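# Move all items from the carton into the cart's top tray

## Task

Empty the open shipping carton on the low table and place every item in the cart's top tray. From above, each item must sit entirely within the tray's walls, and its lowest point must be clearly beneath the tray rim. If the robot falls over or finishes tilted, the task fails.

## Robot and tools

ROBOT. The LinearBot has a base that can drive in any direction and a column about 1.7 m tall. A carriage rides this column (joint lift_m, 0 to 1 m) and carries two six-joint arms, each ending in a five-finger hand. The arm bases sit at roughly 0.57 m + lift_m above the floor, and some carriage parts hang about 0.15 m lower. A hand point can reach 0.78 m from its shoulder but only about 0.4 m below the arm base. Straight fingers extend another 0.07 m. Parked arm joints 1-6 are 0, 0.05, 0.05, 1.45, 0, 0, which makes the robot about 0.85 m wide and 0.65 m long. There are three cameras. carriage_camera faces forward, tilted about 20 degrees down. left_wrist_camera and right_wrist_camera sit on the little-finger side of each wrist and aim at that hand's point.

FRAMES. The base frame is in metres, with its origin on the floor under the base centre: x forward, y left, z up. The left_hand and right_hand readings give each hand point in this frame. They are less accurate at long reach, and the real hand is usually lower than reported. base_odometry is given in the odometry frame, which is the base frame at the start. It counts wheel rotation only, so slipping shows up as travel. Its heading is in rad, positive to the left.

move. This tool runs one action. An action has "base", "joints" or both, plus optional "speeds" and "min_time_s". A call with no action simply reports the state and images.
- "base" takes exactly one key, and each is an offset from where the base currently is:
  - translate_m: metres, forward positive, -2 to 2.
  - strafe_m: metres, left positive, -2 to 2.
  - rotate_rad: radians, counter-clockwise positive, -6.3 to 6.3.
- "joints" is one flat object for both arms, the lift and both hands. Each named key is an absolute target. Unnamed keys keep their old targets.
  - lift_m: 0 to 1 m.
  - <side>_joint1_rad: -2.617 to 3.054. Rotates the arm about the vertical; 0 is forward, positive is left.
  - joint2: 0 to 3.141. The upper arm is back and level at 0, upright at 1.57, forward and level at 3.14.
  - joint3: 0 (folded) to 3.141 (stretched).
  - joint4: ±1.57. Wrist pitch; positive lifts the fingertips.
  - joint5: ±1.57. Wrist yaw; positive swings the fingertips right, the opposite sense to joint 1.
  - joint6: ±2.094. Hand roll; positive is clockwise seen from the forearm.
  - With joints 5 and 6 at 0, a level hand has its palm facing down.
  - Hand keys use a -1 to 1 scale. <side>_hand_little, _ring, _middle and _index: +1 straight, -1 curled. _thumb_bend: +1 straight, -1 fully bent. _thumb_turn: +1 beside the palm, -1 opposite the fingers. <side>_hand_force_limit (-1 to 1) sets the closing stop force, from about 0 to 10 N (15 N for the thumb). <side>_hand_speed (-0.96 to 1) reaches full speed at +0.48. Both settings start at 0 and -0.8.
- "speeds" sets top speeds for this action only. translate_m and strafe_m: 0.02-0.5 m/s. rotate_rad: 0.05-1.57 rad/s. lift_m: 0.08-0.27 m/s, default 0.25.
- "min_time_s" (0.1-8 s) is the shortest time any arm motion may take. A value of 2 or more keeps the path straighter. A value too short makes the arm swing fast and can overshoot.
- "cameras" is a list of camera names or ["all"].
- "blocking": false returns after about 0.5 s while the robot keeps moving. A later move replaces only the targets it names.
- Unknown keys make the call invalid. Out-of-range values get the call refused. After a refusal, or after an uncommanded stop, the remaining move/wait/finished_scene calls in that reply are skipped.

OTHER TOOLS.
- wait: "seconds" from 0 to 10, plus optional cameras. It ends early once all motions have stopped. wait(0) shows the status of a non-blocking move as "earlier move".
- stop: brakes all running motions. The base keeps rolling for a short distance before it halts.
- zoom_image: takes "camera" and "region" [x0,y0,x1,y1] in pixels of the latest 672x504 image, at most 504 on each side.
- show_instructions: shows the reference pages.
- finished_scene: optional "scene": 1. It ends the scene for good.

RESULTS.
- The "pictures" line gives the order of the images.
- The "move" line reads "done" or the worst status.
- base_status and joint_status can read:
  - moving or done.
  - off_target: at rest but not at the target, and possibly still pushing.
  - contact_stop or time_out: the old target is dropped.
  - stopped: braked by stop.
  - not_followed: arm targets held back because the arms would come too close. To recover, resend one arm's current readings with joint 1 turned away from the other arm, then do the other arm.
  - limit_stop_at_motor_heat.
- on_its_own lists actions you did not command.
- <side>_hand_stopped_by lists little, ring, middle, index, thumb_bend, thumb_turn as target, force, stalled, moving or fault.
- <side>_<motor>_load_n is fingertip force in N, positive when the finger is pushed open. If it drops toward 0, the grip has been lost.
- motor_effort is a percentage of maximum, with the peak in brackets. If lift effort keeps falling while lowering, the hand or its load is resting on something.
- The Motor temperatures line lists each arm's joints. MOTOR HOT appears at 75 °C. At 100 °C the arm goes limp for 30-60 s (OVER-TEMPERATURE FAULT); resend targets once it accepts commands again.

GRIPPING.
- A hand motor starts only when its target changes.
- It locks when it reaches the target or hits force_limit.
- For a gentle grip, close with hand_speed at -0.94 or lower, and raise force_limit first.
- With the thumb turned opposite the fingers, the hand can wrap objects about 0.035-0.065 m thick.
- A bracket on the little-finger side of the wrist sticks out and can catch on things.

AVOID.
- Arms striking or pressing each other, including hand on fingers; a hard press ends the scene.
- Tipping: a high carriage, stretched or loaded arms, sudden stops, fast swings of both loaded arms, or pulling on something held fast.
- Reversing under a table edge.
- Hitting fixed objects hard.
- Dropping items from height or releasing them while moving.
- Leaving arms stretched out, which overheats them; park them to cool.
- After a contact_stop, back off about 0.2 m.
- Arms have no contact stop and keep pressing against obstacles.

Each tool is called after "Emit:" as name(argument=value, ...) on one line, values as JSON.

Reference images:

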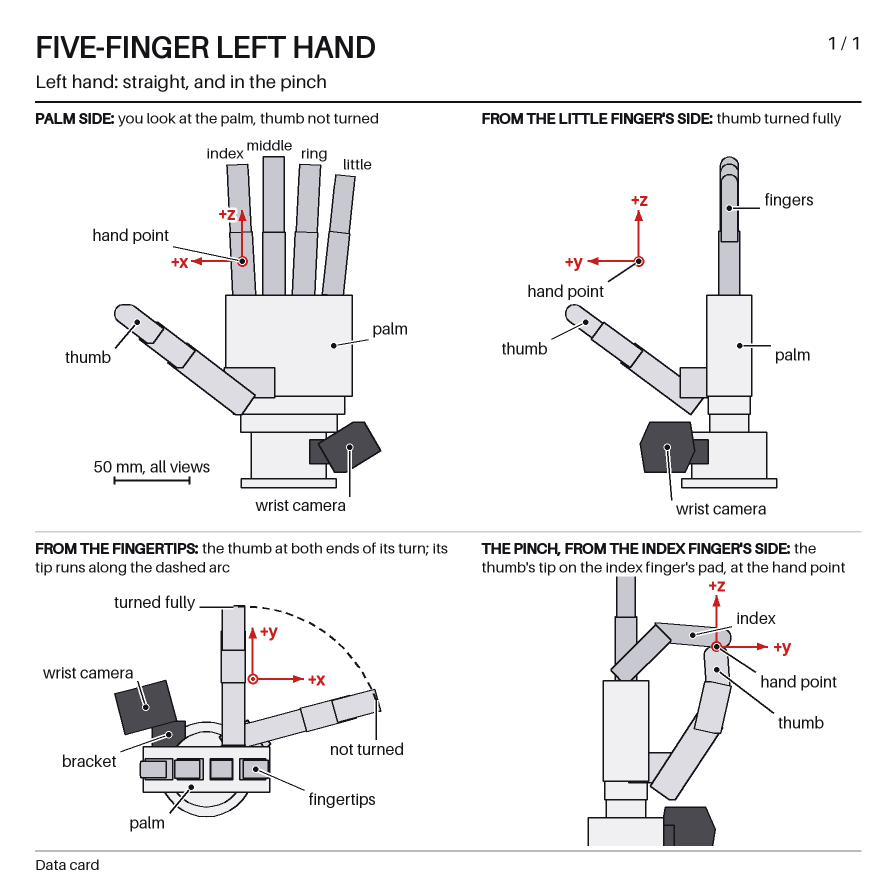

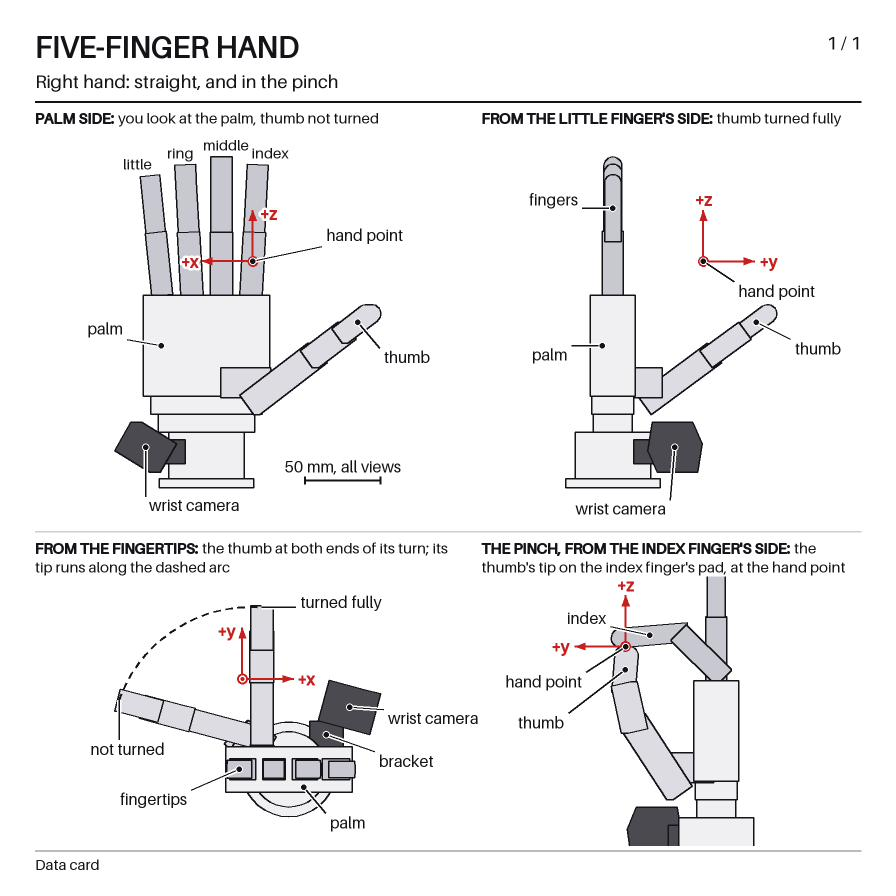

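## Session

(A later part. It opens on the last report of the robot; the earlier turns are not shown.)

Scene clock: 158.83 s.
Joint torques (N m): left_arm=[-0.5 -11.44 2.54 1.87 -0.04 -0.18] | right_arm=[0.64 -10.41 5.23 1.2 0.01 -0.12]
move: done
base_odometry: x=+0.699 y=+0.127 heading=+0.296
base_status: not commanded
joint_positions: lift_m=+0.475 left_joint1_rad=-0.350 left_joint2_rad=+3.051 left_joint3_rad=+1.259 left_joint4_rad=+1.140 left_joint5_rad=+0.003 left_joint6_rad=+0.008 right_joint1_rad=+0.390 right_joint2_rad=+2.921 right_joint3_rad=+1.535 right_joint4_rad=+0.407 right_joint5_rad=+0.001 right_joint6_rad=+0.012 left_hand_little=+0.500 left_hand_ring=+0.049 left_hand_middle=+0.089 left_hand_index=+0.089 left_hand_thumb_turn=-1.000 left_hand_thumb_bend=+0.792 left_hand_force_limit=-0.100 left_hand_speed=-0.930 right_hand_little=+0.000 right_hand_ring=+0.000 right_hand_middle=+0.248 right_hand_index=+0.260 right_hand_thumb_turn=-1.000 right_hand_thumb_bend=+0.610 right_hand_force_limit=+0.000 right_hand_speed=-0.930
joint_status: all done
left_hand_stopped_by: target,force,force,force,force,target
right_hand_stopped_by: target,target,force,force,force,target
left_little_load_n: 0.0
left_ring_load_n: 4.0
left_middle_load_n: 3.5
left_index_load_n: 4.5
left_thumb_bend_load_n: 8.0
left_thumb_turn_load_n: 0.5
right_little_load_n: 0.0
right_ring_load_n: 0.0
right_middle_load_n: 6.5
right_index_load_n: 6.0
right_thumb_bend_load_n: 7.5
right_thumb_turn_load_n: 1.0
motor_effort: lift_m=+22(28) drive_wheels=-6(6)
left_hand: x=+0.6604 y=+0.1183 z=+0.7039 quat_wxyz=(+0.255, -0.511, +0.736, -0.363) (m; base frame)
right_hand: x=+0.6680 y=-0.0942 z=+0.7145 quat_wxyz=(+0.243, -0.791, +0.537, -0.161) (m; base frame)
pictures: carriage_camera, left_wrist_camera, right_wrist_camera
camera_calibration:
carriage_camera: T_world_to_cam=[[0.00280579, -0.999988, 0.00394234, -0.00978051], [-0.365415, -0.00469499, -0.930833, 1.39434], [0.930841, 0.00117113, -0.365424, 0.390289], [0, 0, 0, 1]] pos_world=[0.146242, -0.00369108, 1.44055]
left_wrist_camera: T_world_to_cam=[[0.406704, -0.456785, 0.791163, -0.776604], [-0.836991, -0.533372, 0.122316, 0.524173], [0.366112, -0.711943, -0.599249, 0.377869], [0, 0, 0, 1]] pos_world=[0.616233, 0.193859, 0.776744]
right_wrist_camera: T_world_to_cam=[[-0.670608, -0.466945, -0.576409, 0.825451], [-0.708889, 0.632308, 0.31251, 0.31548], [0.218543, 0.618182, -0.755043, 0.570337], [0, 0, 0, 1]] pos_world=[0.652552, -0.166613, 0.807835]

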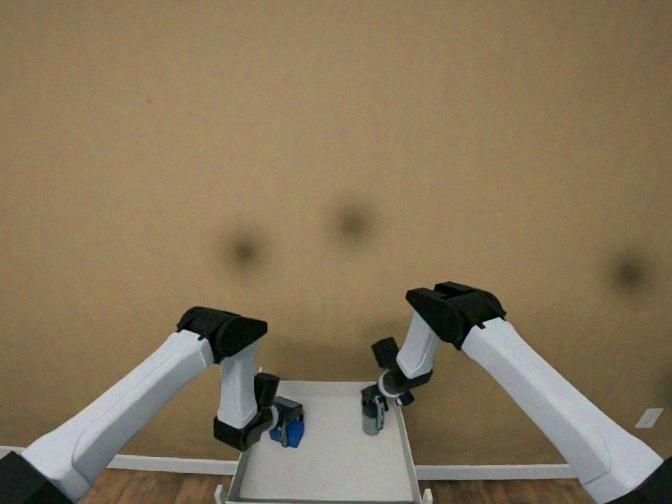

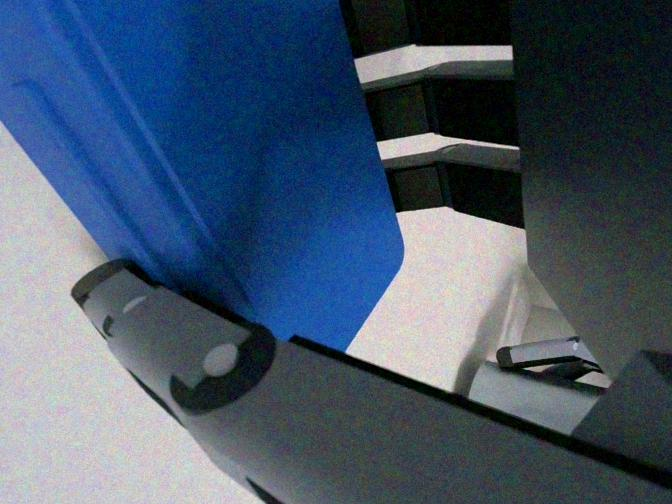

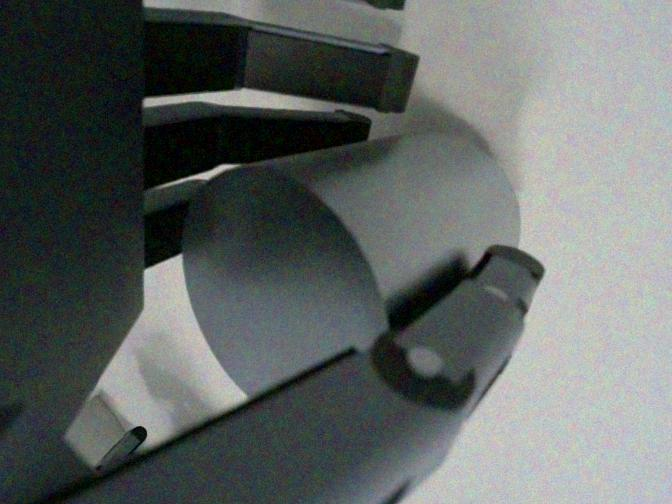

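Emit:
move(joints={"lift_m": 0.46}, speeds={"lift_m": 0.08}, cameras=["left_wrist_camera", "right_wrist_camera"])

Emit:
move(joints={"lift_m": 0.45}, speeds={"lift_m": 0.08}, cameras=["left_wrist_camera", "right_wrist_camera"])

Scene clock: 159.67 s.
Joint torques (N m): left_arm=[-0.44 -11.1 2.84 1.53 -0.01 -0.17] | right_arm=[0.53 -10.33 5.08 1.19 0 -0.12]
move: done
base_odometry: x=+0.699 y=+0.127 heading=+0.296
base_status: not commanded
joint_positions: lift_m=+0.461 left_joint1_rad=-0.350 left_joint2_rad=+3.048 left_joint3_rad=+1.256 left_joint4_rad=+1.180 left_joint5_rad=-0.003 left_joint6_rad=+0.006 right_joint1_rad=+0.390 right_joint2_rad=+2.921 right_joint3_rad=+1.536 right_joint4_rad=+0.411 right_joint5_rad=-0.001 right_joint6_rad=+0.012 left_hand_little=+0.500 left_hand_ring=+0.049 left_hand_middle=+0.088 left_hand_index=+0.088 left_hand_thumb_turn=-1.000 left_hand_thumb_bend=+0.793 left_hand_force_limit=-0.100 left_hand_speed=-0.930 right_hand_little=+0.000 right_hand_ring=+0.000 right_hand_middle=+0.248 right_hand_index=+0.260 right_hand_thumb_turn=-1.000 right_hand_thumb_bend=+0.610 right_hand_force_limit=+0.000 right_hand_speed=-0.930
joint_status: all done
left_hand_stopped_by: target,force,force,force,force,target
right_hand_stopped_by: target,target,force,force,force,target
left_little_load_n: 0.0
left_ring_load_n: 2.5
left_middle_load_n: -5.0
left_index_load_n: 1.5
left_thumb_bend_load_n: 10.5
left_thumb_turn_load_n: -0.5
right_little_load_n: 0.0
right_ring_load_n: 0.0
right_middle_load_n: 5.5
right_index_load_n: 4.0
right_thumb_bend_load_n: 8.5
right_thumb_turn_load_n: 0.5
motor_effort: lift_m=+18(23) drive_wheels=+6(6)
left_hand: x=+0.6681 y=+0.1165 z=+0.6969 quat_wxyz=(+0.266, -0.507, +0.728, -0.376) (m; base frame)
right_hand: x=+0.6692 y=-0.0934 z=+0.7006 quat_wxyz=(+0.245, -0.791, +0.537, -0.162) (m; base frame)
pictures: left_wrist_camera, right_wrist_camera
camera_calibration:
left_wrist_camera: T_world_to_cam=[[0.379528, -0.445647, 0.810776, -0.771861], [-0.83824, -0.536517, 0.0974849, 0.549024], [0.391551, -0.716623, -0.577182, 0.337771], [0, 0, 0, 1]] pos_world=[0.620902, 0.192638, 0.76724]
right_wrist_camera: T_world_to_cam=[[-0.667678, -0.466031, -0.580535, 0.819675], [-0.710889, 0.630634, 0.31135, 0.322255], [0.221006, 0.620577, -0.752357, 0.555752], [0, 0, 0, 1]] pos_world=[0.653542, -0.166118, 0.79364]

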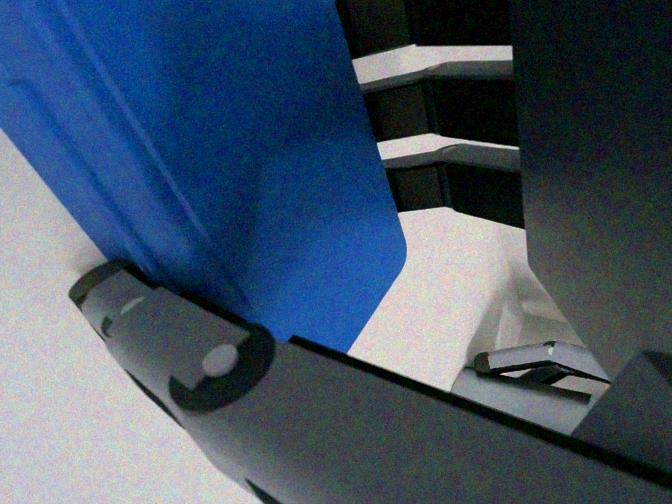

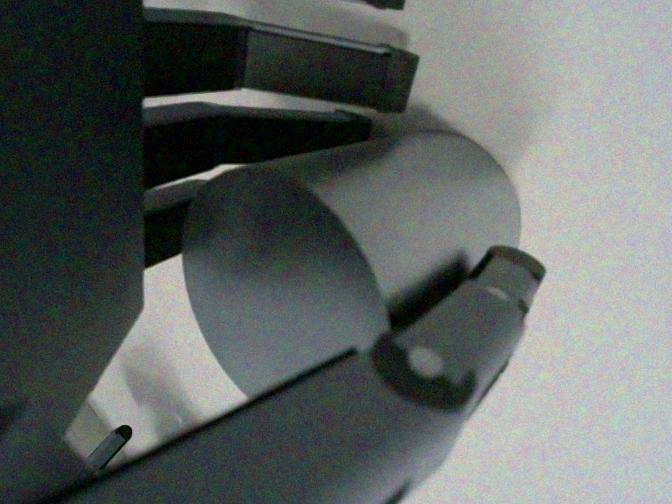

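Scene clock: 160.17 s.
Joint torques (N m): left_arm=[-0.47 -10.71 2.88 1.2 0.03 -0.16] | right_arm=[0.55 -9.25 5.07 1.23 0.04 -0.12]
move: done
base_odometry: x=+0.699 y=+0.127 heading=+0.296
base_status: not commanded
joint_positions: lift_m=+0.451 left_joint1_rad=-0.350 left_joint2_rad=+3.043 left_joint3_rad=+1.256 left_joint4_rad=+1.213 left_joint5_rad=-0.007 left_joint6_rad=+0.005 right_joint1_rad=+0.390 right_joint2_rad=+2.907 right_joint3_rad=+1.537 right_joint4_rad=+0.404 right_joint5_rad=-0.003 right_joint6_rad=+0.012 left_hand_little=+0.500 left_hand_ring=+0.049 left_hand_middle=+0.088 left_hand_index=+0.088 left_hand_thumb_turn=-1.000 left_hand_thumb_bend=+0.793 left_hand_force_limit=-0.100 left_hand_speed=-0.930 right_hand_little=+0.000 right_hand_ring=+0.000 right_hand_middle=+0.246 right_hand_index=+0.260 right_hand_thumb_turn=-1.000 right_hand_thumb_bend=+0.611 right_hand_force_limit=+0.000 right_hand_speed=-0.930
joint_status: all done
left_hand_stopped_by: target,force,force,force,force,target
right_hand_stopped_by: target,target,force,force,force,target
left_little_load_n: 0.0
left_ring_load_n: 3.5
left_middle_load_n: -4.5
left_index_load_n: 0.5
left_thumb_bend_load_n: 8.0
left_thumb_turn_load_n: -0.5
right_little_load_n: 0.0
right_ring_load_n: 0.0
right_middle_load_n: -7.5
right_index_load_n: 1.0
right_thumb_bend_load_n: 8.5
right_thumb_turn_load_n: 2.0
motor_effort: lift_m=+19(19) drive_wheels=+6(7)
left_hand: x=+0.6767 y=+0.1141 z=+0.6957 quat_wxyz=(+0.277, -0.503, +0.720, -0.389) (m; base frame)
right_hand: x=+0.6733 y=-0.0912 z=+0.6970 quat_wxyz=(+0.249, -0.790, +0.536, -0.163) (m; base frame)
pictures: left_wrist_camera, right_wrist_camera
camera_calibration:
left_wrist_camera: T_world_to_cam=[[0.351013, -0.434646, 0.829381, -0.770123], [-0.839444, -0.538513, 0.0730584, 0.573179], [0.414878, -0.721864, -0.553886, 0.300587], [0, 0, 0, 1]] pos_world=[0.626768, 0.190916, 0.763341]
right_wrist_camera: T_world_to_cam=[[-0.663347, -0.464192, -0.586938, 0.822992], [-0.713699, 0.628242, 0.309752, 0.327727], [0.224954, 0.62437, -0.748036, 0.54545], [0, 0, 0, 1]] pos_world=[0.657126, -0.164428, 0.789547]

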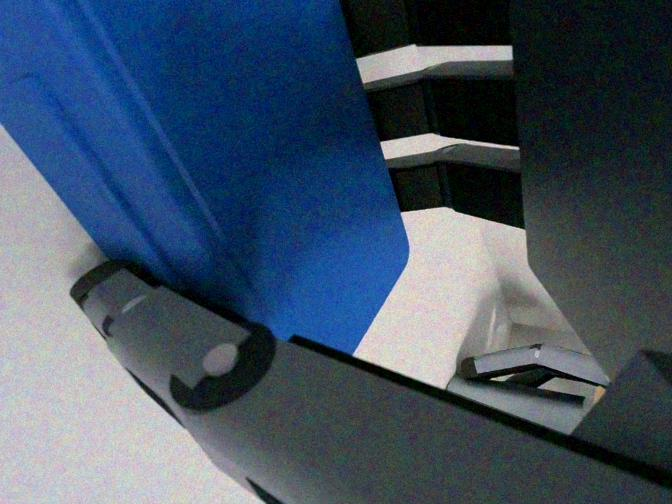

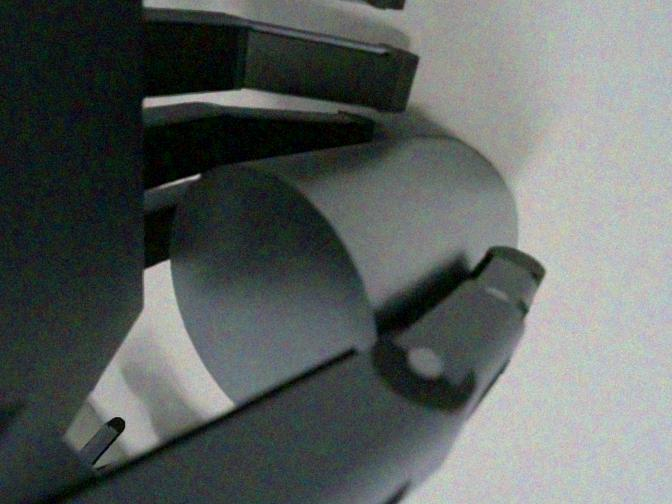

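Emit:
move(joints={"lift_m": 0.462}, speeds={"lift_m": 0.08}, cameras=[])

Emit:
move(joints={"left_hand_speed": -0.85, "right_hand_speed": -0.85, "right_hand_index": 0.7, "right_hand_middle": 0.7, "right_hand_ring": 0.7, "right_hand_little": 0.7, "right_hand_thumb_bend": 1.0, "left_hand_index": 0.5, "left_hand_middle": 0.5, "left_hand_ring": 0.5, "left_hand_thumb_bend": 1.0}, cameras=["all"])

Emit:
zoom_image(camera="carriage_camera", region=[220, 330, 440, 500])

Scene clock: 161.57 s.
Joint torques (N m): left_arm=[-0.46 -10.76 2.69 1.64 0.03 -0.16] | right_arm=[0.58 -9.74 5.07 1.21 0.05 -0.12]
move: done
base_odometry: x=+0.699 y=+0.127 heading=+0.296
base_status: not commanded
joint_positions: lift_m=+0.462 left_joint1_rad=-0.350 left_joint2_rad=+3.043 left_joint3_rad=+1.258 left_joint4_rad=+1.165 left_joint5_rad=-0.005 left_joint6_rad=+0.005 right_joint1_rad=+0.390 right_joint2_rad=+2.913 right_joint3_rad=+1.537 right_joint4_rad=+0.407 right_joint5_rad=-0.003 right_joint6_rad=+0.012 left_hand_little=+0.500 left_hand_ring=+0.049 left_hand_middle=+0.088 left_hand_index=+0.088 left_hand_thumb_turn=-1.000 left_hand_thumb_bend=+0.793 left_hand_force_limit=-0.100 left_hand_speed=-0.930 right_hand_little=+0.000 right_hand_ring=+0.000 right_hand_middle=+0.247 right_hand_index=+0.260 right_hand_thumb_turn=-1.000 right_hand_thumb_bend=+0.611 right_hand_force_limit=+0.000 right_hand_speed=-0.930
joint_status: all done
left_hand_stopped_by: target,force,force,force,force,target
right_hand_stopped_by: target,target,force,force,force,target
left_little_load_n: 0.0
left_ring_load_n: 3.5
left_middle_load_n: 1.0
left_index_load_n: 1.5
left_thumb_bend_load_n: 6.5
left_thumb_turn_load_n: 1.5
right_little_load_n: 0.0
right_ring_load_n: 0.0
right_middle_load_n: 2.5
right_index_load_n: 5.0
right_thumb_bend_load_n: 5.0
right_thumb_turn_load_n: 0.0
motor_effort: lift_m=+24(29) drive_wheels=+4(7)
left_hand: x=+0.6686 y=+0.1168 z=+0.6984 quat_wxyz=(+0.266, -0.509, +0.729, -0.373) (m; base frame)
right_hand: x=+0.6719 y=-0.0918 z=+0.7059 quat_wxyz=(+0.248, -0.790, +0.536, -0.163) (m; base frame)
pictures: none
No camera images: "cameras" was empty.

Scene clock: 163.87 s.
Joint torques (N m): left_arm=[-0.53 -10.73 2.69 1.65 0.01 -0.16] | right_arm=[0.62 -9.66 5.01 1.21 0.04 -0.11]
move: off_target
base_odometry: x=+0.699 y=+0.127 heading=+0.296
base_status: not commanded
joint_positions: lift_m=+0.462 left_joint1_rad=-0.350 left_joint2_rad=+3.043 left_joint3_rad=+1.258 left_joint4_rad=+1.164 left_joint5_rad=-0.005 left_joint6_rad=+0.005 right_joint1_rad=+0.390 right_joint2_rad=+2.913 right_joint3_rad=+1.537 right_joint4_rad=+0.407 right_joint5_rad=-0.003 right_joint6_rad=+0.012 left_hand_little=+0.500 left_hand_ring=+0.500 left_hand_middle=+0.125 left_hand_index=+0.500 left_hand_thumb_turn=-1.000 left_hand_thumb_bend=+1.000 left_hand_force_limit=-0.100 left_hand_speed=-0.850 right_hand_little=+0.700 right_hand_ring=+0.700 right_hand_middle=+0.700 right_hand_index=+0.700 right_hand_thumb_turn=-1.000 right_hand_thumb_bend=+1.000 right_hand_force_limit=+0.000 right_hand_speed=-0.850
joint_status: left_hand_middle off_target (ended at +0.125, target +0.500); the others done
left_hand_stopped_by: target,target,stalled,target,target,target
right_hand_stopped_by: target,target,target,target,target,target
left_little_load_n: 0.0
left_ring_load_n: -0.5
left_middle_load_n: -18.5
left_index_load_n: 0.0
left_thumb_bend_load_n: 0.0
left_thumb_turn_load_n: 0.0
right_little_load_n: -0.5
right_ring_load_n: 0.0
right_middle_load_n: 0.0
right_index_load_n: 0.0
right_thumb_bend_load_n: 0.0
right_thumb_turn_load_n: 0.0
motor_effort: lift_m=+24(24) drive_wheels=+5(5)
left_hand: x=+0.6684 y=+0.1168 z=+0.6982 quat_wxyz=(+0.265, -0.509, +0.729, -0.373) (m; base frame)
right_hand: x=+0.6719 y=-0.0918 z=+0.7059 quat_wxyz=(+0.248, -0.790, +0.536, -0.163) (m; base frame)
pictures: carriage_camera, left_wrist_camera, right_wrist_camera
camera_calibration:
carriage_camera: T_world_to_cam=[[0.00280579, -0.999988, 0.00394234, -0.00972847], [-0.365415, -0.00469499, -0.930833, 1.38205], [0.930841, 0.00117113, -0.365424, 0.385465], [0, 0, 0, 1]] pos_world=[0.146242, -0.00369108, 1.42735]
left_wrist_camera: T_world_to_cam=[[0.386479, -0.447477, 0.806473, -0.774319], [-0.836261, -0.538799, 0.101797, 0.545313], [0.388974, -0.713765, -0.582442, 0.343696], [0, 0, 0, 1]] pos_world=[0.621593, 0.192642, 0.769139]
right_wrist_camera: T_world_to_cam=[[-0.664344, -0.46466, -0.585438, 0.826628], [-0.713208, 0.628389, 0.310584, 0.323438], [0.223567, 0.623874, -0.748865, 0.55425], [0, 0, 0, 1]] pos_world=[0.655931, -0.164926, 0.798544]

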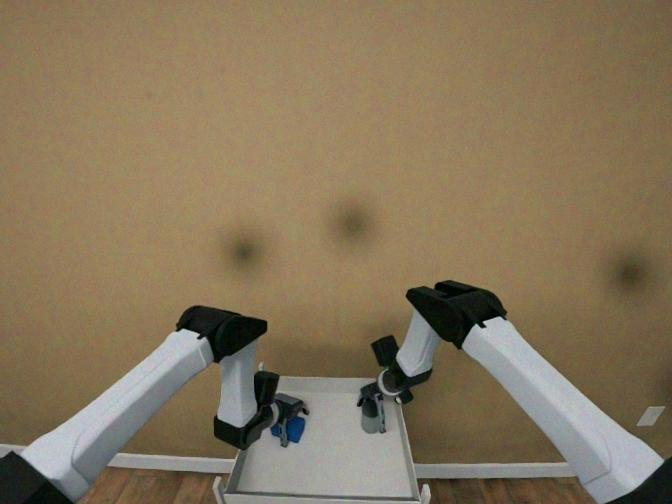

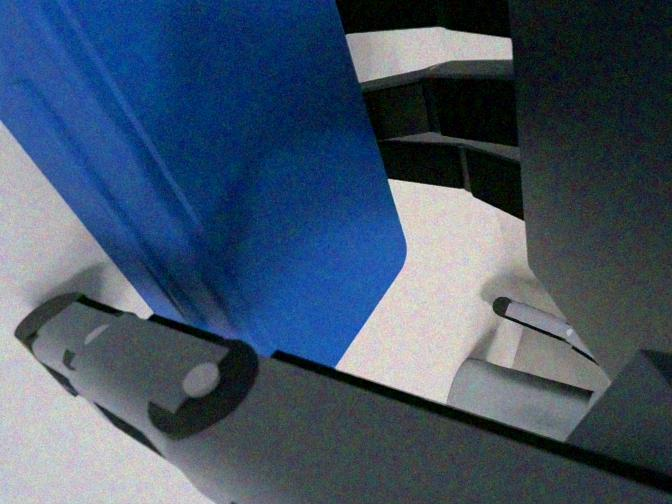

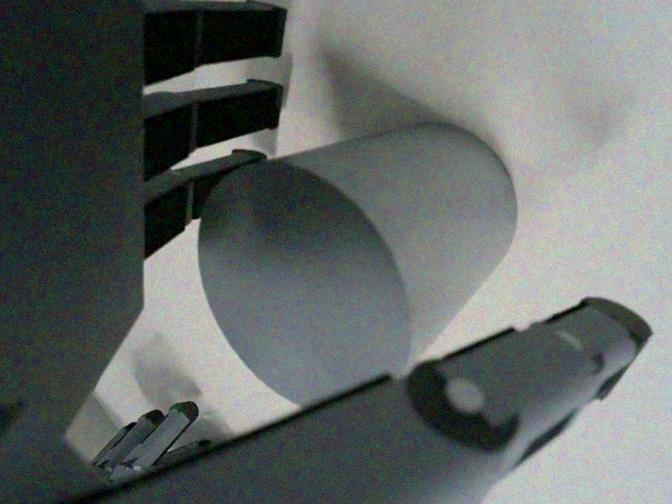

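Scaled by 2.291 from the camera's 672x504 image, which has a finer 960x720 frame.

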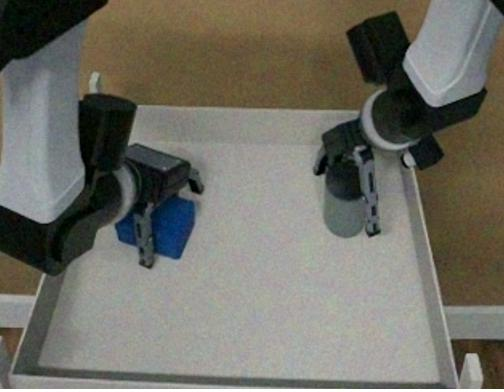

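Emit:
move(joints={"lift_m": 0.474}, speeds={"lift_m": 0.08}, cameras=[])

Emit:
move(joints={"left_hand_middle": 0.55}, cameras=["all"])

Emit:
zoom_image(camera="carriage_camera", region=[220, 330, 440, 500])

Scene clock: 164.77 s.
Joint torques (N m): left_arm=[-0.42 -10.82 2.47 1.72 0.01 -0.16] | right_arm=[0.55 -9.84 4.97 1.18 0.03 -0.12]
move: done
base_odometry: x=+0.699 y=+0.127 heading=+0.296
base_status: not commanded
joint_positions: lift_m=+0.474 left_joint1_rad=-0.350 left_joint2_rad=+3.045 left_joint3_rad=+1.260 left_joint4_rad=+1.157 left_joint5_rad=-0.005 left_joint6_rad=+0.005 right_joint1_rad=+0.390 right_joint2_rad=+2.916 right_joint3_rad=+1.537 right_joint4_rad=+0.410 right_joint5_rad=-0.003 right_joint6_rad=+0.012 left_hand_little=+0.500 left_hand_ring=+0.500 left_hand_middle=+0.127 left_hand_index=+0.500 left_hand_thumb_turn=-1.000 left_hand_thumb_bend=+1.000 left_hand_force_limit=-0.100 left_hand_speed=-0.850 right_hand_little=+0.700 right_hand_ring=+0.700 right_hand_middle=+0.700 right_hand_index=+0.700 right_hand_thumb_turn=-1.000 right_hand_thumb_bend=+1.000 right_hand_force_limit=+0.000 right_hand_speed=-0.850
joint_status: all done
left_hand_stopped_by: target,target,stalled,target,target,target
right_hand_stopped_by: target,target,target,target,target,target
left_little_load_n: 0.0
left_ring_load_n: 0.0
left_middle_load_n: 0.0
left_index_load_n: 0.0
left_thumb_bend_load_n: 0.0
left_thumb_turn_load_n: 0.0
right_little_load_n: 0.0
right_ring_load_n: 0.0
right_middle_load_n: 0.0
right_index_load_n: 0.0
right_thumb_bend_load_n: 0.0
right_thumb_turn_load_n: 0.0
motor_effort: lift_m=+23(30) drive_wheels=-6(7)
left_hand: x=+0.6671 y=+0.1173 z=+0.7085 quat_wxyz=(+0.263, -0.510, +0.731, -0.370) (m; base frame)
right_hand: x=+0.6715 y=-0.0920 z=+0.7167 quat_wxyz=(+0.248, -0.790, +0.536, -0.163) (m; base frame)
pictures: none
No camera images: "cameras" was empty.

Scene clock: 166.27 s.
Joint torques (N m): left_arm=[-0.4 -10.8 2.45 1.72 0.01 -0.16] | right_arm=[0.61 -9.98 5 1.18 0.01 -0.11]
move: done
base_odometry: x=+0.699 y=+0.127 heading=+0.296
base_status: not commanded
joint_positions: lift_m=+0.474 left_joint1_rad=-0.350 left_joint2_rad=+3.045 left_joint3_rad=+1.260 left_joint4_rad=+1.157 left_joint5_rad=-0.005 left_joint6_rad=+0.005 right_joint1_rad=+0.390 right_joint2_rad=+2.916 right_joint3_rad=+1.537 right_joint4_rad=+0.410 right_joint5_rad=-0.003 right_joint6_rad=+0.012 left_hand_little=+0.500 left_hand_ring=+0.500 left_hand_middle=+0.550 left_hand_index=+0.500 left_hand_thumb_turn=-1.000 left_hand_thumb_bend=+1.000 left_hand_force_limit=-0.100 left_hand_speed=-0.850 right_hand_little=+0.700 right_hand_ring=+0.700 right_hand_middle=+0.700 right_hand_index=+0.700 right_hand_thumb_turn=-1.000 right_hand_thumb_bend=+1.000 right_hand_force_limit=+0.000 right_hand_speed=-0.850
joint_status: all done
left_hand_stopped_by: target,target,target,target,target,target
right_hand_stopped_by: target,target,target,target,target,target
left_little_load_n: 0.0
left_ring_load_n: 0.0
left_middle_load_n: -0.5
left_index_load_n: 0.0
left_thumb_bend_load_n: 0.0
left_thumb_turn_load_n: 0.0
right_little_load_n: 0.0
right_ring_load_n: 0.0
right_middle_load_n: 0.0
right_index_load_n: 0.0
right_thumb_bend_load_n: 0.0
right_thumb_turn_load_n: 0.0
motor_effort: lift_m=+23(24) drive_wheels=+4(6)
left_hand: x=+0.6671 y=+0.1173 z=+0.7085 quat_wxyz=(+0.263, -0.510, +0.731, -0.370) (m; base frame)
right_hand: x=+0.6715 y=-0.0920 z=+0.7167 quat_wxyz=(+0.248, -0.790, +0.536, -0.163) (m; base frame)
pictures: carriage_camera, left_wrist_camera, right_wrist_camera
camera_calibration:
carriage_camera: T_world_to_cam=[[0.00280579, -0.999988, 0.00394234, -0.00977617], [-0.365415, -0.00469499, -0.930833, 1.39331], [0.930841, 0.00117113, -0.365424, 0.389887], [0, 0, 0, 1]] pos_world=[0.146242, -0.00369108, 1.43945]
left_wrist_camera: T_world_to_cam=[[0.391911, -0.449484, 0.802727, -0.782643], [-0.835555, -0.539067, 0.106089, 0.539965], [0.385038, -0.7123, -0.586835, 0.356106], [0, 0, 0, 1]] pos_world=[0.620782, 0.192946, 0.779939]
right_wrist_camera: T_world_to_cam=[[-0.664418, -0.464642, -0.585369, 0.83258], [-0.713046, 0.62872, 0.310286, 0.32001], [0.223861, 0.623554, -0.749044, 0.562549], [0, 0, 0, 1]] pos_world=[0.655431, -0.165125, 0.809445]

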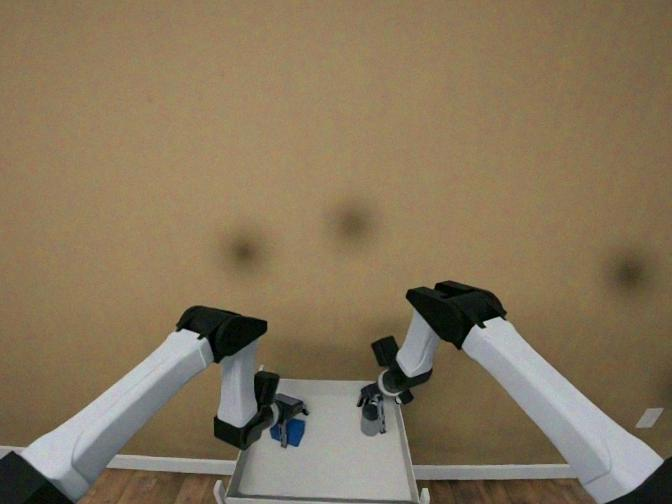

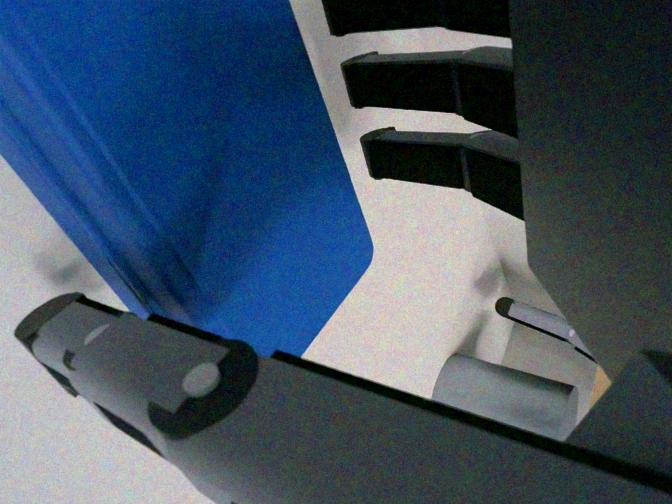

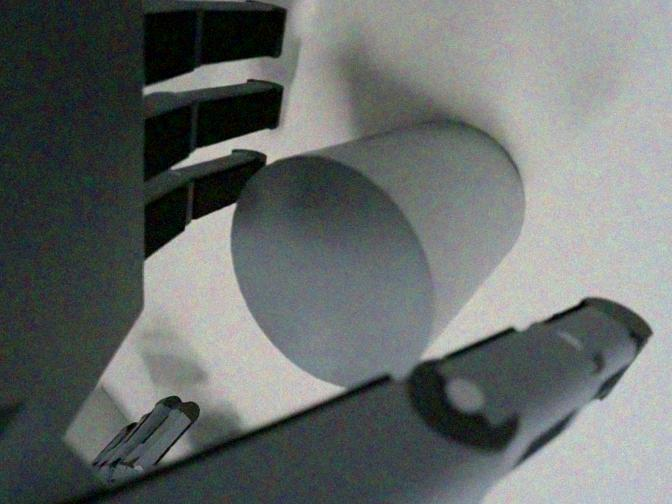

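Scaled by 2.291 from the camera's 672x504 image, which has a finer 960x720 frame.

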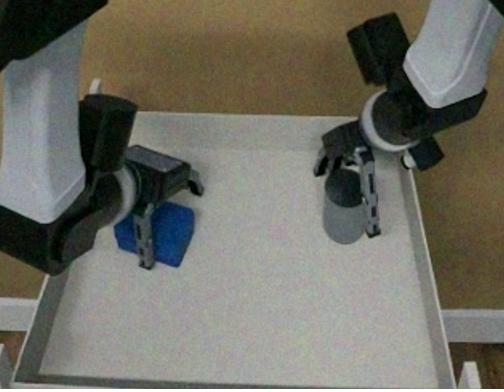

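Emit:
move(joints={"lift_m": 0.62}, speeds={"lift_m": 0.12}, cameras=["all"])

Emit:
zoom_image(camera="carriage_camera", region=[220, 350, 440, 504])

Scene clock: 168.13 s.
Joint torques (N m): left_arm=[-0.5 -11.15 2.54 1.77 0.02 -0.16] | right_arm=[0.62 -10.24 5 1.18 0.03 -0.12]
move: done
base_odometry: x=+0.699 y=+0.127 heading=+0.296
base_status: not commanded
joint_positions: lift_m=+0.620 left_joint1_rad=-0.350 left_joint2_rad=+3.048 left_joint3_rad=+1.260 left_joint4_rad=+1.154 left_joint5_rad=-0.005 left_joint6_rad=+0.005 right_joint1_rad=+0.390 right_joint2_rad=+2.920 right_joint3_rad=+1.537 right_joint4_rad=+0.411 right_joint5_rad=-0.003 right_joint6_rad=+0.012 left_hand_little=+0.500 left_hand_ring=+0.500 left_hand_middle=+0.550 left_hand_index=+0.500 left_hand_thumb_turn=-1.000 left_hand_thumb_bend=+1.000 left_hand_force_limit=-0.100 left_hand_speed=-0.850 right_hand_little=+0.700 right_hand_ring=+0.700 right_hand_middle=+0.700 right_hand_index=+0.700 right_hand_thumb_turn=-1.000 right_hand_thumb_bend=+1.000 right_hand_force_limit=+0.000 right_hand_speed=-0.850
joint_status: all done
left_hand_stopped_by: target,target,target,target,target,target
right_hand_stopped_by: target,target,target,target,target,target
left_little_load_n: 0.0
left_ring_load_n: 0.0
left_middle_load_n: 0.0
left_index_load_n: 0.0
left_thumb_bend_load_n: 0.0
left_thumb_turn_load_n: 0.0
right_little_load_n: 0.0
right_ring_load_n: 0.0
right_middle_load_n: 0.0
right_index_load_n: 0.0
right_thumb_bend_load_n: 0.0
right_thumb_turn_load_n: 0.0
motor_effort: lift_m=+23(31) drive_wheels=+4(6)
left_hand: x=+0.6654 y=+0.1179 z=+0.8526 quat_wxyz=(+0.262, -0.511, +0.732, -0.368) (m; base frame)
right_hand: x=+0.6702 y=-0.0926 z=+0.8610 quat_wxyz=(+0.247, -0.791, +0.536, -0.162) (m; base frame)
pictures: carriage_camera, left_wrist_camera, right_wrist_camera
camera_calibration:
carriage_camera: T_world_to_cam=[[0.00280579, -0.999988, 0.00394234, -0.0103514], [-0.365415, -0.00469499, -0.930833, 1.52912], [0.930841, 0.00117113, -0.365424, 0.443202], [0, 0, 0, 1]] pos_world=[0.146242, -0.00369108, 1.58535]
left_wrist_camera: T_world_to_cam=[[0.396255, -0.451064, 0.799702, -0.897532], [-0.834965, -0.539289, 0.109548, 0.52024], [0.381858, -0.711132, -0.590318, 0.44666], [0, 0, 0, 1]] pos_world=[0.619473, 0.193349, 0.924439]
right_wrist_camera: T_world_to_cam=[[-0.666096, -0.465337, -0.582905, 0.914893], [-0.712159, 0.629073, 0.311603, 0.27297], [0.221689, 0.622678, -0.750417, 0.673763], [0, 0, 0, 1]] pos_world=[0.654439, -0.165522, 0.95384]

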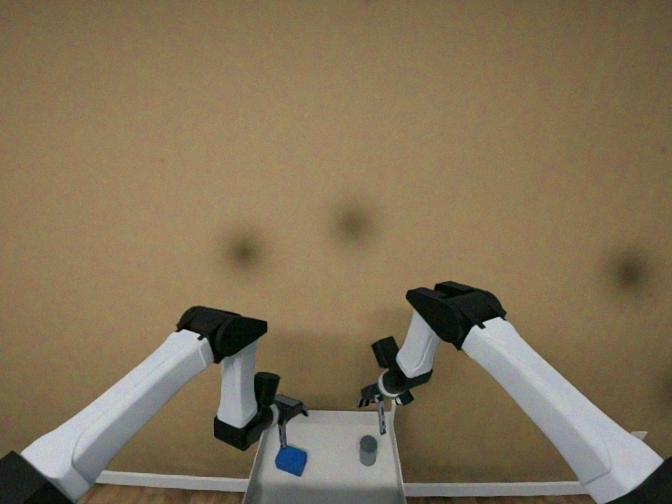

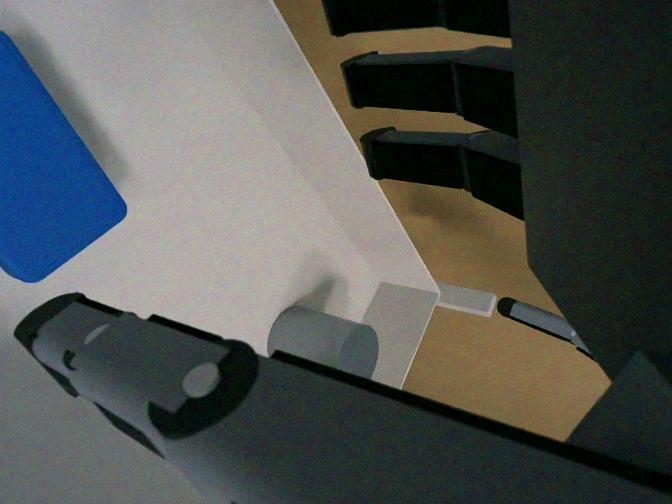

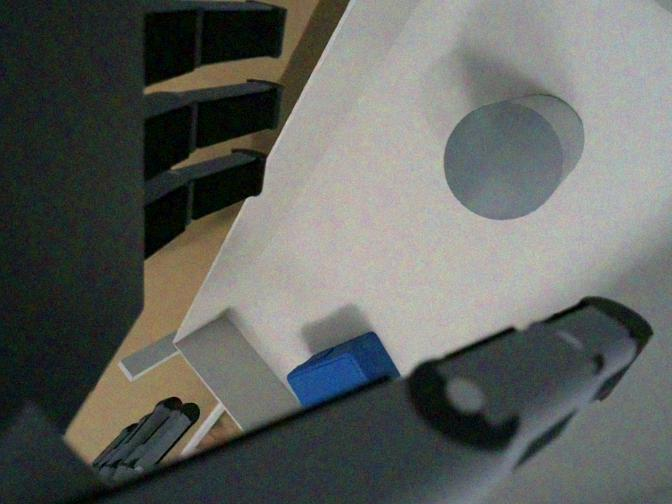

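Scaled by 2.291 from the camera's 672x504 image, which has a finer 960x720 frame.

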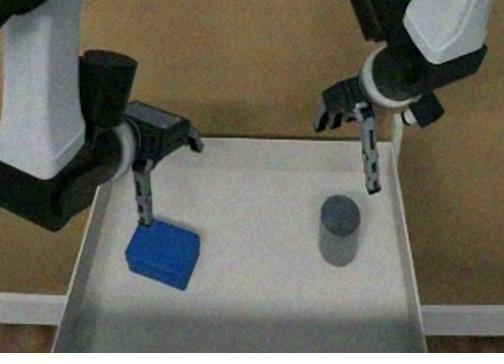

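Emit:
move(joints={"lift_m": 0.75, "left_joint1_rad": 0.0, "left_joint2_rad": 0.05, "left_joint3_rad": 0.05, "left_joint4_rad": 1.45, "left_joint5_rad": 0.0, "left_joint6_rad": 0.0, "right_joint1_rad": 0.0, "right_joint2_rad": 0.5, "right_joint3_rad": 0.5, "right_joint4_rad": 0.0}, min_time_s=3, cameras=[])

Emit:
move(base={"translate_m": -0.4}, speeds={"translate_m": 0.3}, cameras=["carriage_camera"])

Emit:
zoom_image(camera="carriage_camera", region=[220, 300, 440, 504])

Emit:
move(base={"rotate_rad": -3.039}, speeds={"rotate_rad": 1.0}, cameras=[])

Emit:
move(base={"strafe_m": -0.234}, speeds={"strafe_m": 0.3}, cameras=[])

Emit:
move(base={"translate_m": 0.85}, speeds={"translate_m": 0.35}, cameras=["carriage_camera"])

Scene clock: 173.67 s.
Joint torques (N m): left_arm=[1.2 2.81 3.75 0.03 0.03 -0.17] | right_arm=[-0.79 -0.29 7.12 1.69 0.02 -0.14]
move: done
base_odometry: x=+0.699 y=+0.127 heading=+0.296
base_status: not commanded
joint_positions: lift_m=+0.750 left_joint1_rad=-0.009 left_joint2_rad=+0.055 left_joint3_rad=+0.060 left_joint4_rad=+1.443 left_joint5_rad=-0.004 left_joint6_rad=+0.005 right_joint1_rad=+0.007 right_joint2_rad=+0.507 right_joint3_rad=+0.509 right_joint4_rad=+0.011 right_joint5_rad=-0.003 right_joint6_rad=+0.012 left_hand_little=+0.500 left_hand_ring=+0.500 left_hand_middle=+0.550 left_hand_index=+0.500 left_hand_thumb_turn=-1.000 left_hand_thumb_bend=+1.000 left_hand_force_limit=-0.100 left_hand_speed=-0.850 right_hand_little=+0.700 right_hand_ring=+0.700 right_hand_middle=+0.700 right_hand_index=+0.700 right_hand_thumb_turn=-1.000 right_hand_thumb_bend=+1.000 right_hand_force_limit=+0.000 right_hand_speed=-0.850
joint_status: all done
left_hand_stopped_by: target,target,target,target,target,target
right_hand_stopped_by: target,target,target,target,target,target
left_little_load_n: 0.0
left_ring_load_n: 0.0
left_middle_load_n: 0.0
left_index_load_n: 0.0
left_thumb_bend_load_n: 0.0
left_thumb_turn_load_n: 0.0
right_little_load_n: 0.0
right_ring_load_n: 0.0
right_middle_load_n: 0.0
right_index_load_n: -0.5
right_thumb_bend_load_n: 0.0
right_thumb_turn_load_n: 0.0
motor_effort: lift_m=+24(34) drive_wheels=+4(7)
left_hand: x=+0.3280 y=+0.2759 z=+1.7522 quat_wxyz=(+0.705, -0.044, +0.042, -0.707) (m; base frame)
right_hand: x=+0.5372 y=-0.2722 z=+1.5498 quat_wxyz=(+0.509, -0.496, +0.497, -0.498) (m; base frame)
pictures: none
No camera images: "cameras" was empty.

Scene clock: 176.60 s.
Joint torques (N m): left_arm=[1.11 2.99 3.67 -0.04 0.02 -0.16] | right_arm=[-0.79 -0.23 7.39 1.74 0 -0.11]
move: done
base_odometry: x=+0.317 y=+0.010 heading=+0.296
base_status: done
joint_positions: lift_m=+0.750 left_joint1_rad=-0.008 left_joint2_rad=+0.054 left_joint3_rad=+0.060 left_joint4_rad=+1.447 left_joint5_rad=-0.004 left_joint6_rad=+0.005 right_joint1_rad=+0.007 right_joint2_rad=+0.506 right_joint3_rad=+0.507 right_joint4_rad=+0.004 right_joint5_rad=-0.002 right_joint6_rad=+0.012 left_hand_little=+0.500 left_hand_ring=+0.500 left_hand_middle=+0.550 left_hand_index=+0.500 left_hand_thumb_turn=-1.000 left_hand_thumb_bend=+1.000 left_hand_force_limit=-0.100 left_hand_speed=-0.850 right_hand_little=+0.700 right_hand_ring=+0.700 right_hand_middle=+0.700 right_hand_index=+0.700 right_hand_thumb_turn=-1.000 right_hand_thumb_bend=+1.000 right_hand_force_limit=+0.000 right_hand_speed=-0.850
joint_status: not commanded
left_hand_stopped_by: target,target,target,target,target,target
right_hand_stopped_by: target,target,target,target,target,target
left_little_load_n: 0.0
left_ring_load_n: 0.0
left_middle_load_n: 0.0
left_index_load_n: 0.0
left_thumb_bend_load_n: 0.0
left_thumb_turn_load_n: -0.5
right_little_load_n: 0.0
right_ring_load_n: 0.0
right_middle_load_n: 0.0
right_index_load_n: 0.0
right_thumb_bend_load_n: 0.0
right_thumb_turn_load_n: 0.0
motor_effort: lift_m=+23(25) drive_wheels=-1(20)
left_hand: x=+0.3267 y=+0.2760 z=+1.7526 quat_wxyz=(+0.705, -0.043, +0.040, -0.707) (m; base frame)
right_hand: x=+0.5368 y=-0.2724 z=+1.5472 quat_wxyz=(+0.506, -0.498, +0.499, -0.496) (m; base frame)
pictures: carriage_camera
camera_calibration:
carriage_camera: T_world_to_cam=[[0.00280579, -0.999988, 0.00394234, -0.0108639], [-0.365415, -0.00469499, -0.930833, 1.65013], [0.930841, 0.00117113, -0.365424, 0.490707], [0, 0, 0, 1]] pos_world=[0.146242, -0.00369108, 1.71535]

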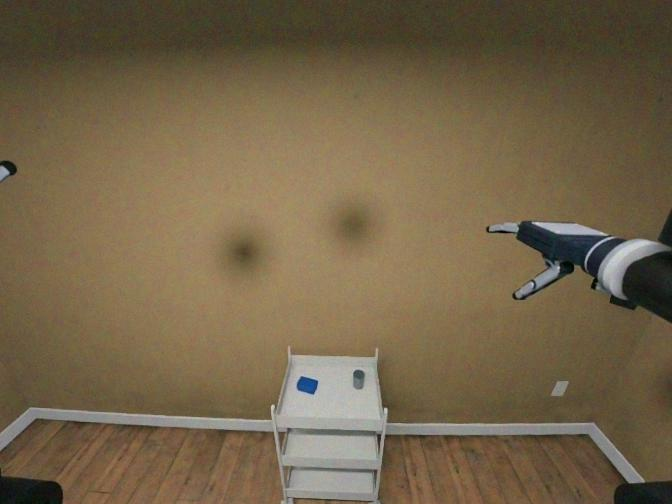

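Scaled by 2.291 from the camera's 672x504 image, which has a finer 960x720 frame.

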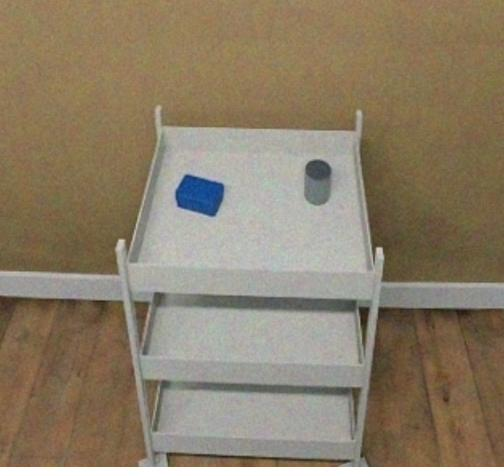

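Scene clock: 181.20 s.
Joint torques (N m): left_arm=[1.14 3.07 3.73 -0.05 0.02 -0.18] | right_arm=[-0.66 -0.27 7.3 1.74 0.01 -0.11]
move: done
base_odometry: x=+0.317 y=+0.010 heading=-2.742
base_status: done
joint_positions: lift_m=+0.750 left_joint1_rad=-0.008 left_joint2_rad=+0.054 left_joint3_rad=+0.060 left_joint4_rad=+1.449 left_joint5_rad=-0.004 left_joint6_rad=+0.005 right_joint1_rad=+0.006 right_joint2_rad=+0.506 right_joint3_rad=+0.507 right_joint4_rad=+0.004 right_joint5_rad=-0.001 right_joint6_rad=+0.012 left_hand_little=+0.500 left_hand_ring=+0.500 left_hand_middle=+0.550 left_hand_index=+0.500 left_hand_thumb_turn=-1.000 left_hand_thumb_bend=+1.000 left_hand_force_limit=-0.100 left_hand_speed=-0.850 right_hand_little=+0.700 right_hand_ring=+0.700 right_hand_middle=+0.700 right_hand_index=+0.700 right_hand_thumb_turn=-1.000 right_hand_thumb_bend=+1.000 right_hand_force_limit=+0.000 right_hand_speed=-0.850
joint_status: not commanded
left_hand_stopped_by: target,target,target,target,target,target
right_hand_stopped_by: target,target,target,target,target,target
left_little_load_n: 0.0
left_ring_load_n: 0.0
left_middle_load_n: 0.0
left_index_load_n: 0.0
left_thumb_bend_load_n: 0.0
left_thumb_turn_load_n: 0.0
right_little_load_n: 0.0
right_ring_load_n: 0.0
right_middle_load_n: 0.0
right_index_load_n: 0.0
right_thumb_bend_load_n: 0.0
right_thumb_turn_load_n: 0.0
motor_effort: lift_m=+24(26) drive_wheels=+8(20)
left_hand: x=+0.3264 y=+0.2760 z=+1.7527 quat_wxyz=(+0.705, -0.042, +0.040, -0.707) (m; base frame)
right_hand: x=+0.5368 y=-0.2727 z=+1.5472 quat_wxyz=(+0.506, -0.498, +0.500, -0.496) (m; base frame)
pictures: none
No camera images: "cameras" was empty.

Scene clock: 183.53 s.
Joint torques (N m): left_arm=[0.94 3.02 3.74 -0.04 0.02 -0.17] | right_arm=[-0.62 -0.35 7.25 1.75 0.05 -0.11]
move: done
base_odometry: x=+0.226 y=+0.225 heading=-2.743
base_status: done
joint_positions: lift_m=+0.750 left_joint1_rad=-0.006 left_joint2_rad=+0.054 left_joint3_rad=+0.060 left_joint4_rad=+1.449 left_joint5_rad=-0.002 left_joint6_rad=+0.005 right_joint1_rad=+0.006 right_joint2_rad=+0.506 right_joint3_rad=+0.507 right_joint4_rad=+0.004 right_joint5_rad=-0.001 right_joint6_rad=+0.012 left_hand_little=+0.500 left_hand_ring=+0.500 left_hand_middle=+0.550 left_hand_index=+0.500 left_hand_thumb_turn=-1.000 left_hand_thumb_bend=+1.000 left_hand_force_limit=-0.100 left_hand_speed=-0.850 right_hand_little=+0.700 right_hand_ring=+0.700 right_hand_middle=+0.700 right_hand_index=+0.700 right_hand_thumb_turn=-1.000 right_hand_thumb_bend=+1.000 right_hand_force_limit=+0.000 right_hand_speed=-0.850
joint_status: not commanded
left_hand_stopped_by: target,target,target,target,target,target
right_hand_stopped_by: target,target,target,target,target,target
left_little_load_n: 0.0
left_ring_load_n: 0.0
left_middle_load_n: 0.0
left_index_load_n: -0.5
left_thumb_bend_load_n: 0.0
left_thumb_turn_load_n: 0.0
right_little_load_n: 0.0
right_ring_load_n: 0.0
right_middle_load_n: 0.0
right_index_load_n: 0.0
right_thumb_bend_load_n: 0.0
right_thumb_turn_load_n: 0.0
motor_effort: lift_m=+24(25) drive_wheels=-10(24)
left_hand: x=+0.3264 y=+0.2758 z=+1.7526 quat_wxyz=(+0.706, -0.042, +0.041, -0.706) (m; base frame)
right_hand: x=+0.5368 y=-0.2727 z=+1.5472 quat_wxyz=(+0.506, -0.498, +0.500, -0.496) (m; base frame)
pictures: none
No camera images: "cameras" was empty.

Scene clock: 187.67 s.
Joint torques (N m): left_arm=[0.92 2.97 3.74 -0.07 0.02 -0.16] | right_arm=[-0.7 -0.21 7.23 1.78 0.01 -0.12]
Motor temperatures (°C): left_arm=[29 40 32 34 29 28] | right_arm=[27 34 37 36 28 28]
move: done
base_odometry: x=-0.557 y=-0.104 heading=-2.744
base_status: done
joint_positions: lift_m=+0.750 left_joint1_rad=-0.006 left_joint2_rad=+0.054 left_joint3_rad=+0.060 left_joint4_rad=+1.449 left_joint5_rad=-0.002 left_joint6_rad=+0.005 right_joint1_rad=+0.006 right_joint2_rad=+0.504 right_joint3_rad=+0.507 right_joint4_rad=+0.004 right_joint5_rad=-0.001 right_joint6_rad=+0.012 left_hand_little=+0.500 left_hand_ring=+0.500 left_hand_middle=+0.550 left_hand_index=+0.500 left_hand_thumb_turn=-1.000 left_hand_thumb_bend=+1.000 left_hand_force_limit=-0.100 left_hand_speed=-0.850 right_hand_little=+0.700 right_hand_ring=+0.700 right_hand_middle=+0.700 right_hand_index=+0.700 right_hand_thumb_turn=-1.000 right_hand_thumb_bend=+1.000 right_hand_force_limit=+0.000 right_hand_speed=-0.850
joint_status: not commanded
left_hand_stopped_by: target,target,target,target,target,target
right_hand_stopped_by: target,target,target,target,target,target
left_little_load_n: 0.0
left_ring_load_n: 0.0
left_middle_load_n: 0.0
left_index_load_n: 0.0
left_thumb_bend_load_n: 0.5
left_thumb_turn_load_n: 0.0
right_little_load_n: 0.0
right_ring_load_n: 0.0
right_middle_load_n: 0.0
right_index_load_n: 0.0
right_thumb_bend_load_n: 0.0
right_thumb_turn_load_n: 0.0
motor_effort: lift_m=+24(25) drive_wheels=-7(18)
left_hand: x=+0.3262 y=+0.2758 z=+1.7527 quat_wxyz=(+0.706, -0.041, +0.040, -0.706) (m; base frame)
right_hand: x=+0.5365 y=-0.2727 z=+1.5476 quat_wxyz=(+0.506, -0.497, +0.499, -0.497) (m; base frame)
pictures: carriage_camera
camera_calibration:
carriage_camera: T_world_to_cam=[[0.00280579, -0.999988, 0.00394234, -0.0108639], [-0.365415, -0.00469499, -0.930833, 1.65013], [0.930841, 0.00117113, -0.365424, 0.490707], [0, 0, 0, 1]] pos_world=[0.146242, -0.00369108, 1.71535]

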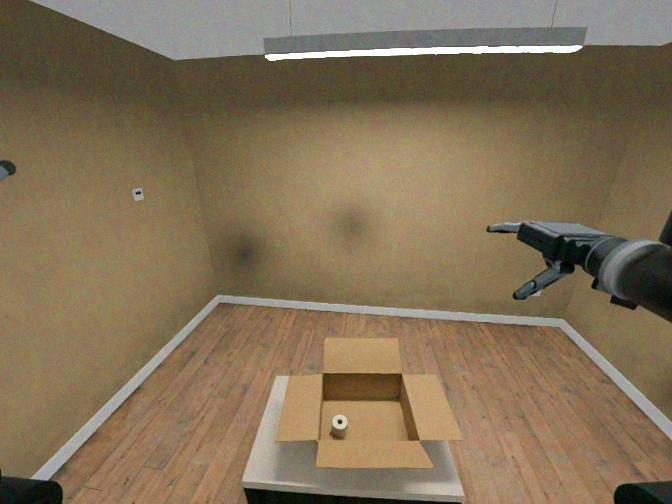

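Emit:
zoom_image(camera="carriage_camera", region=[230, 320, 480, 504])

Scaled by 2.016 from the camera's 672x504 image, which has a finer 960x720 frame.

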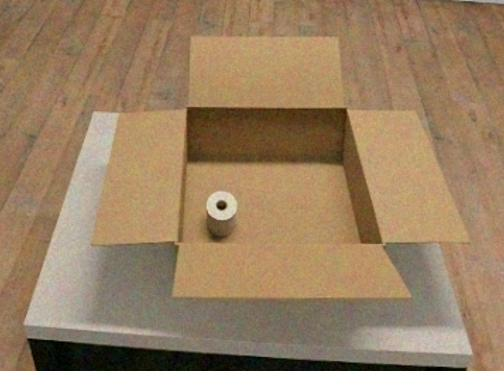

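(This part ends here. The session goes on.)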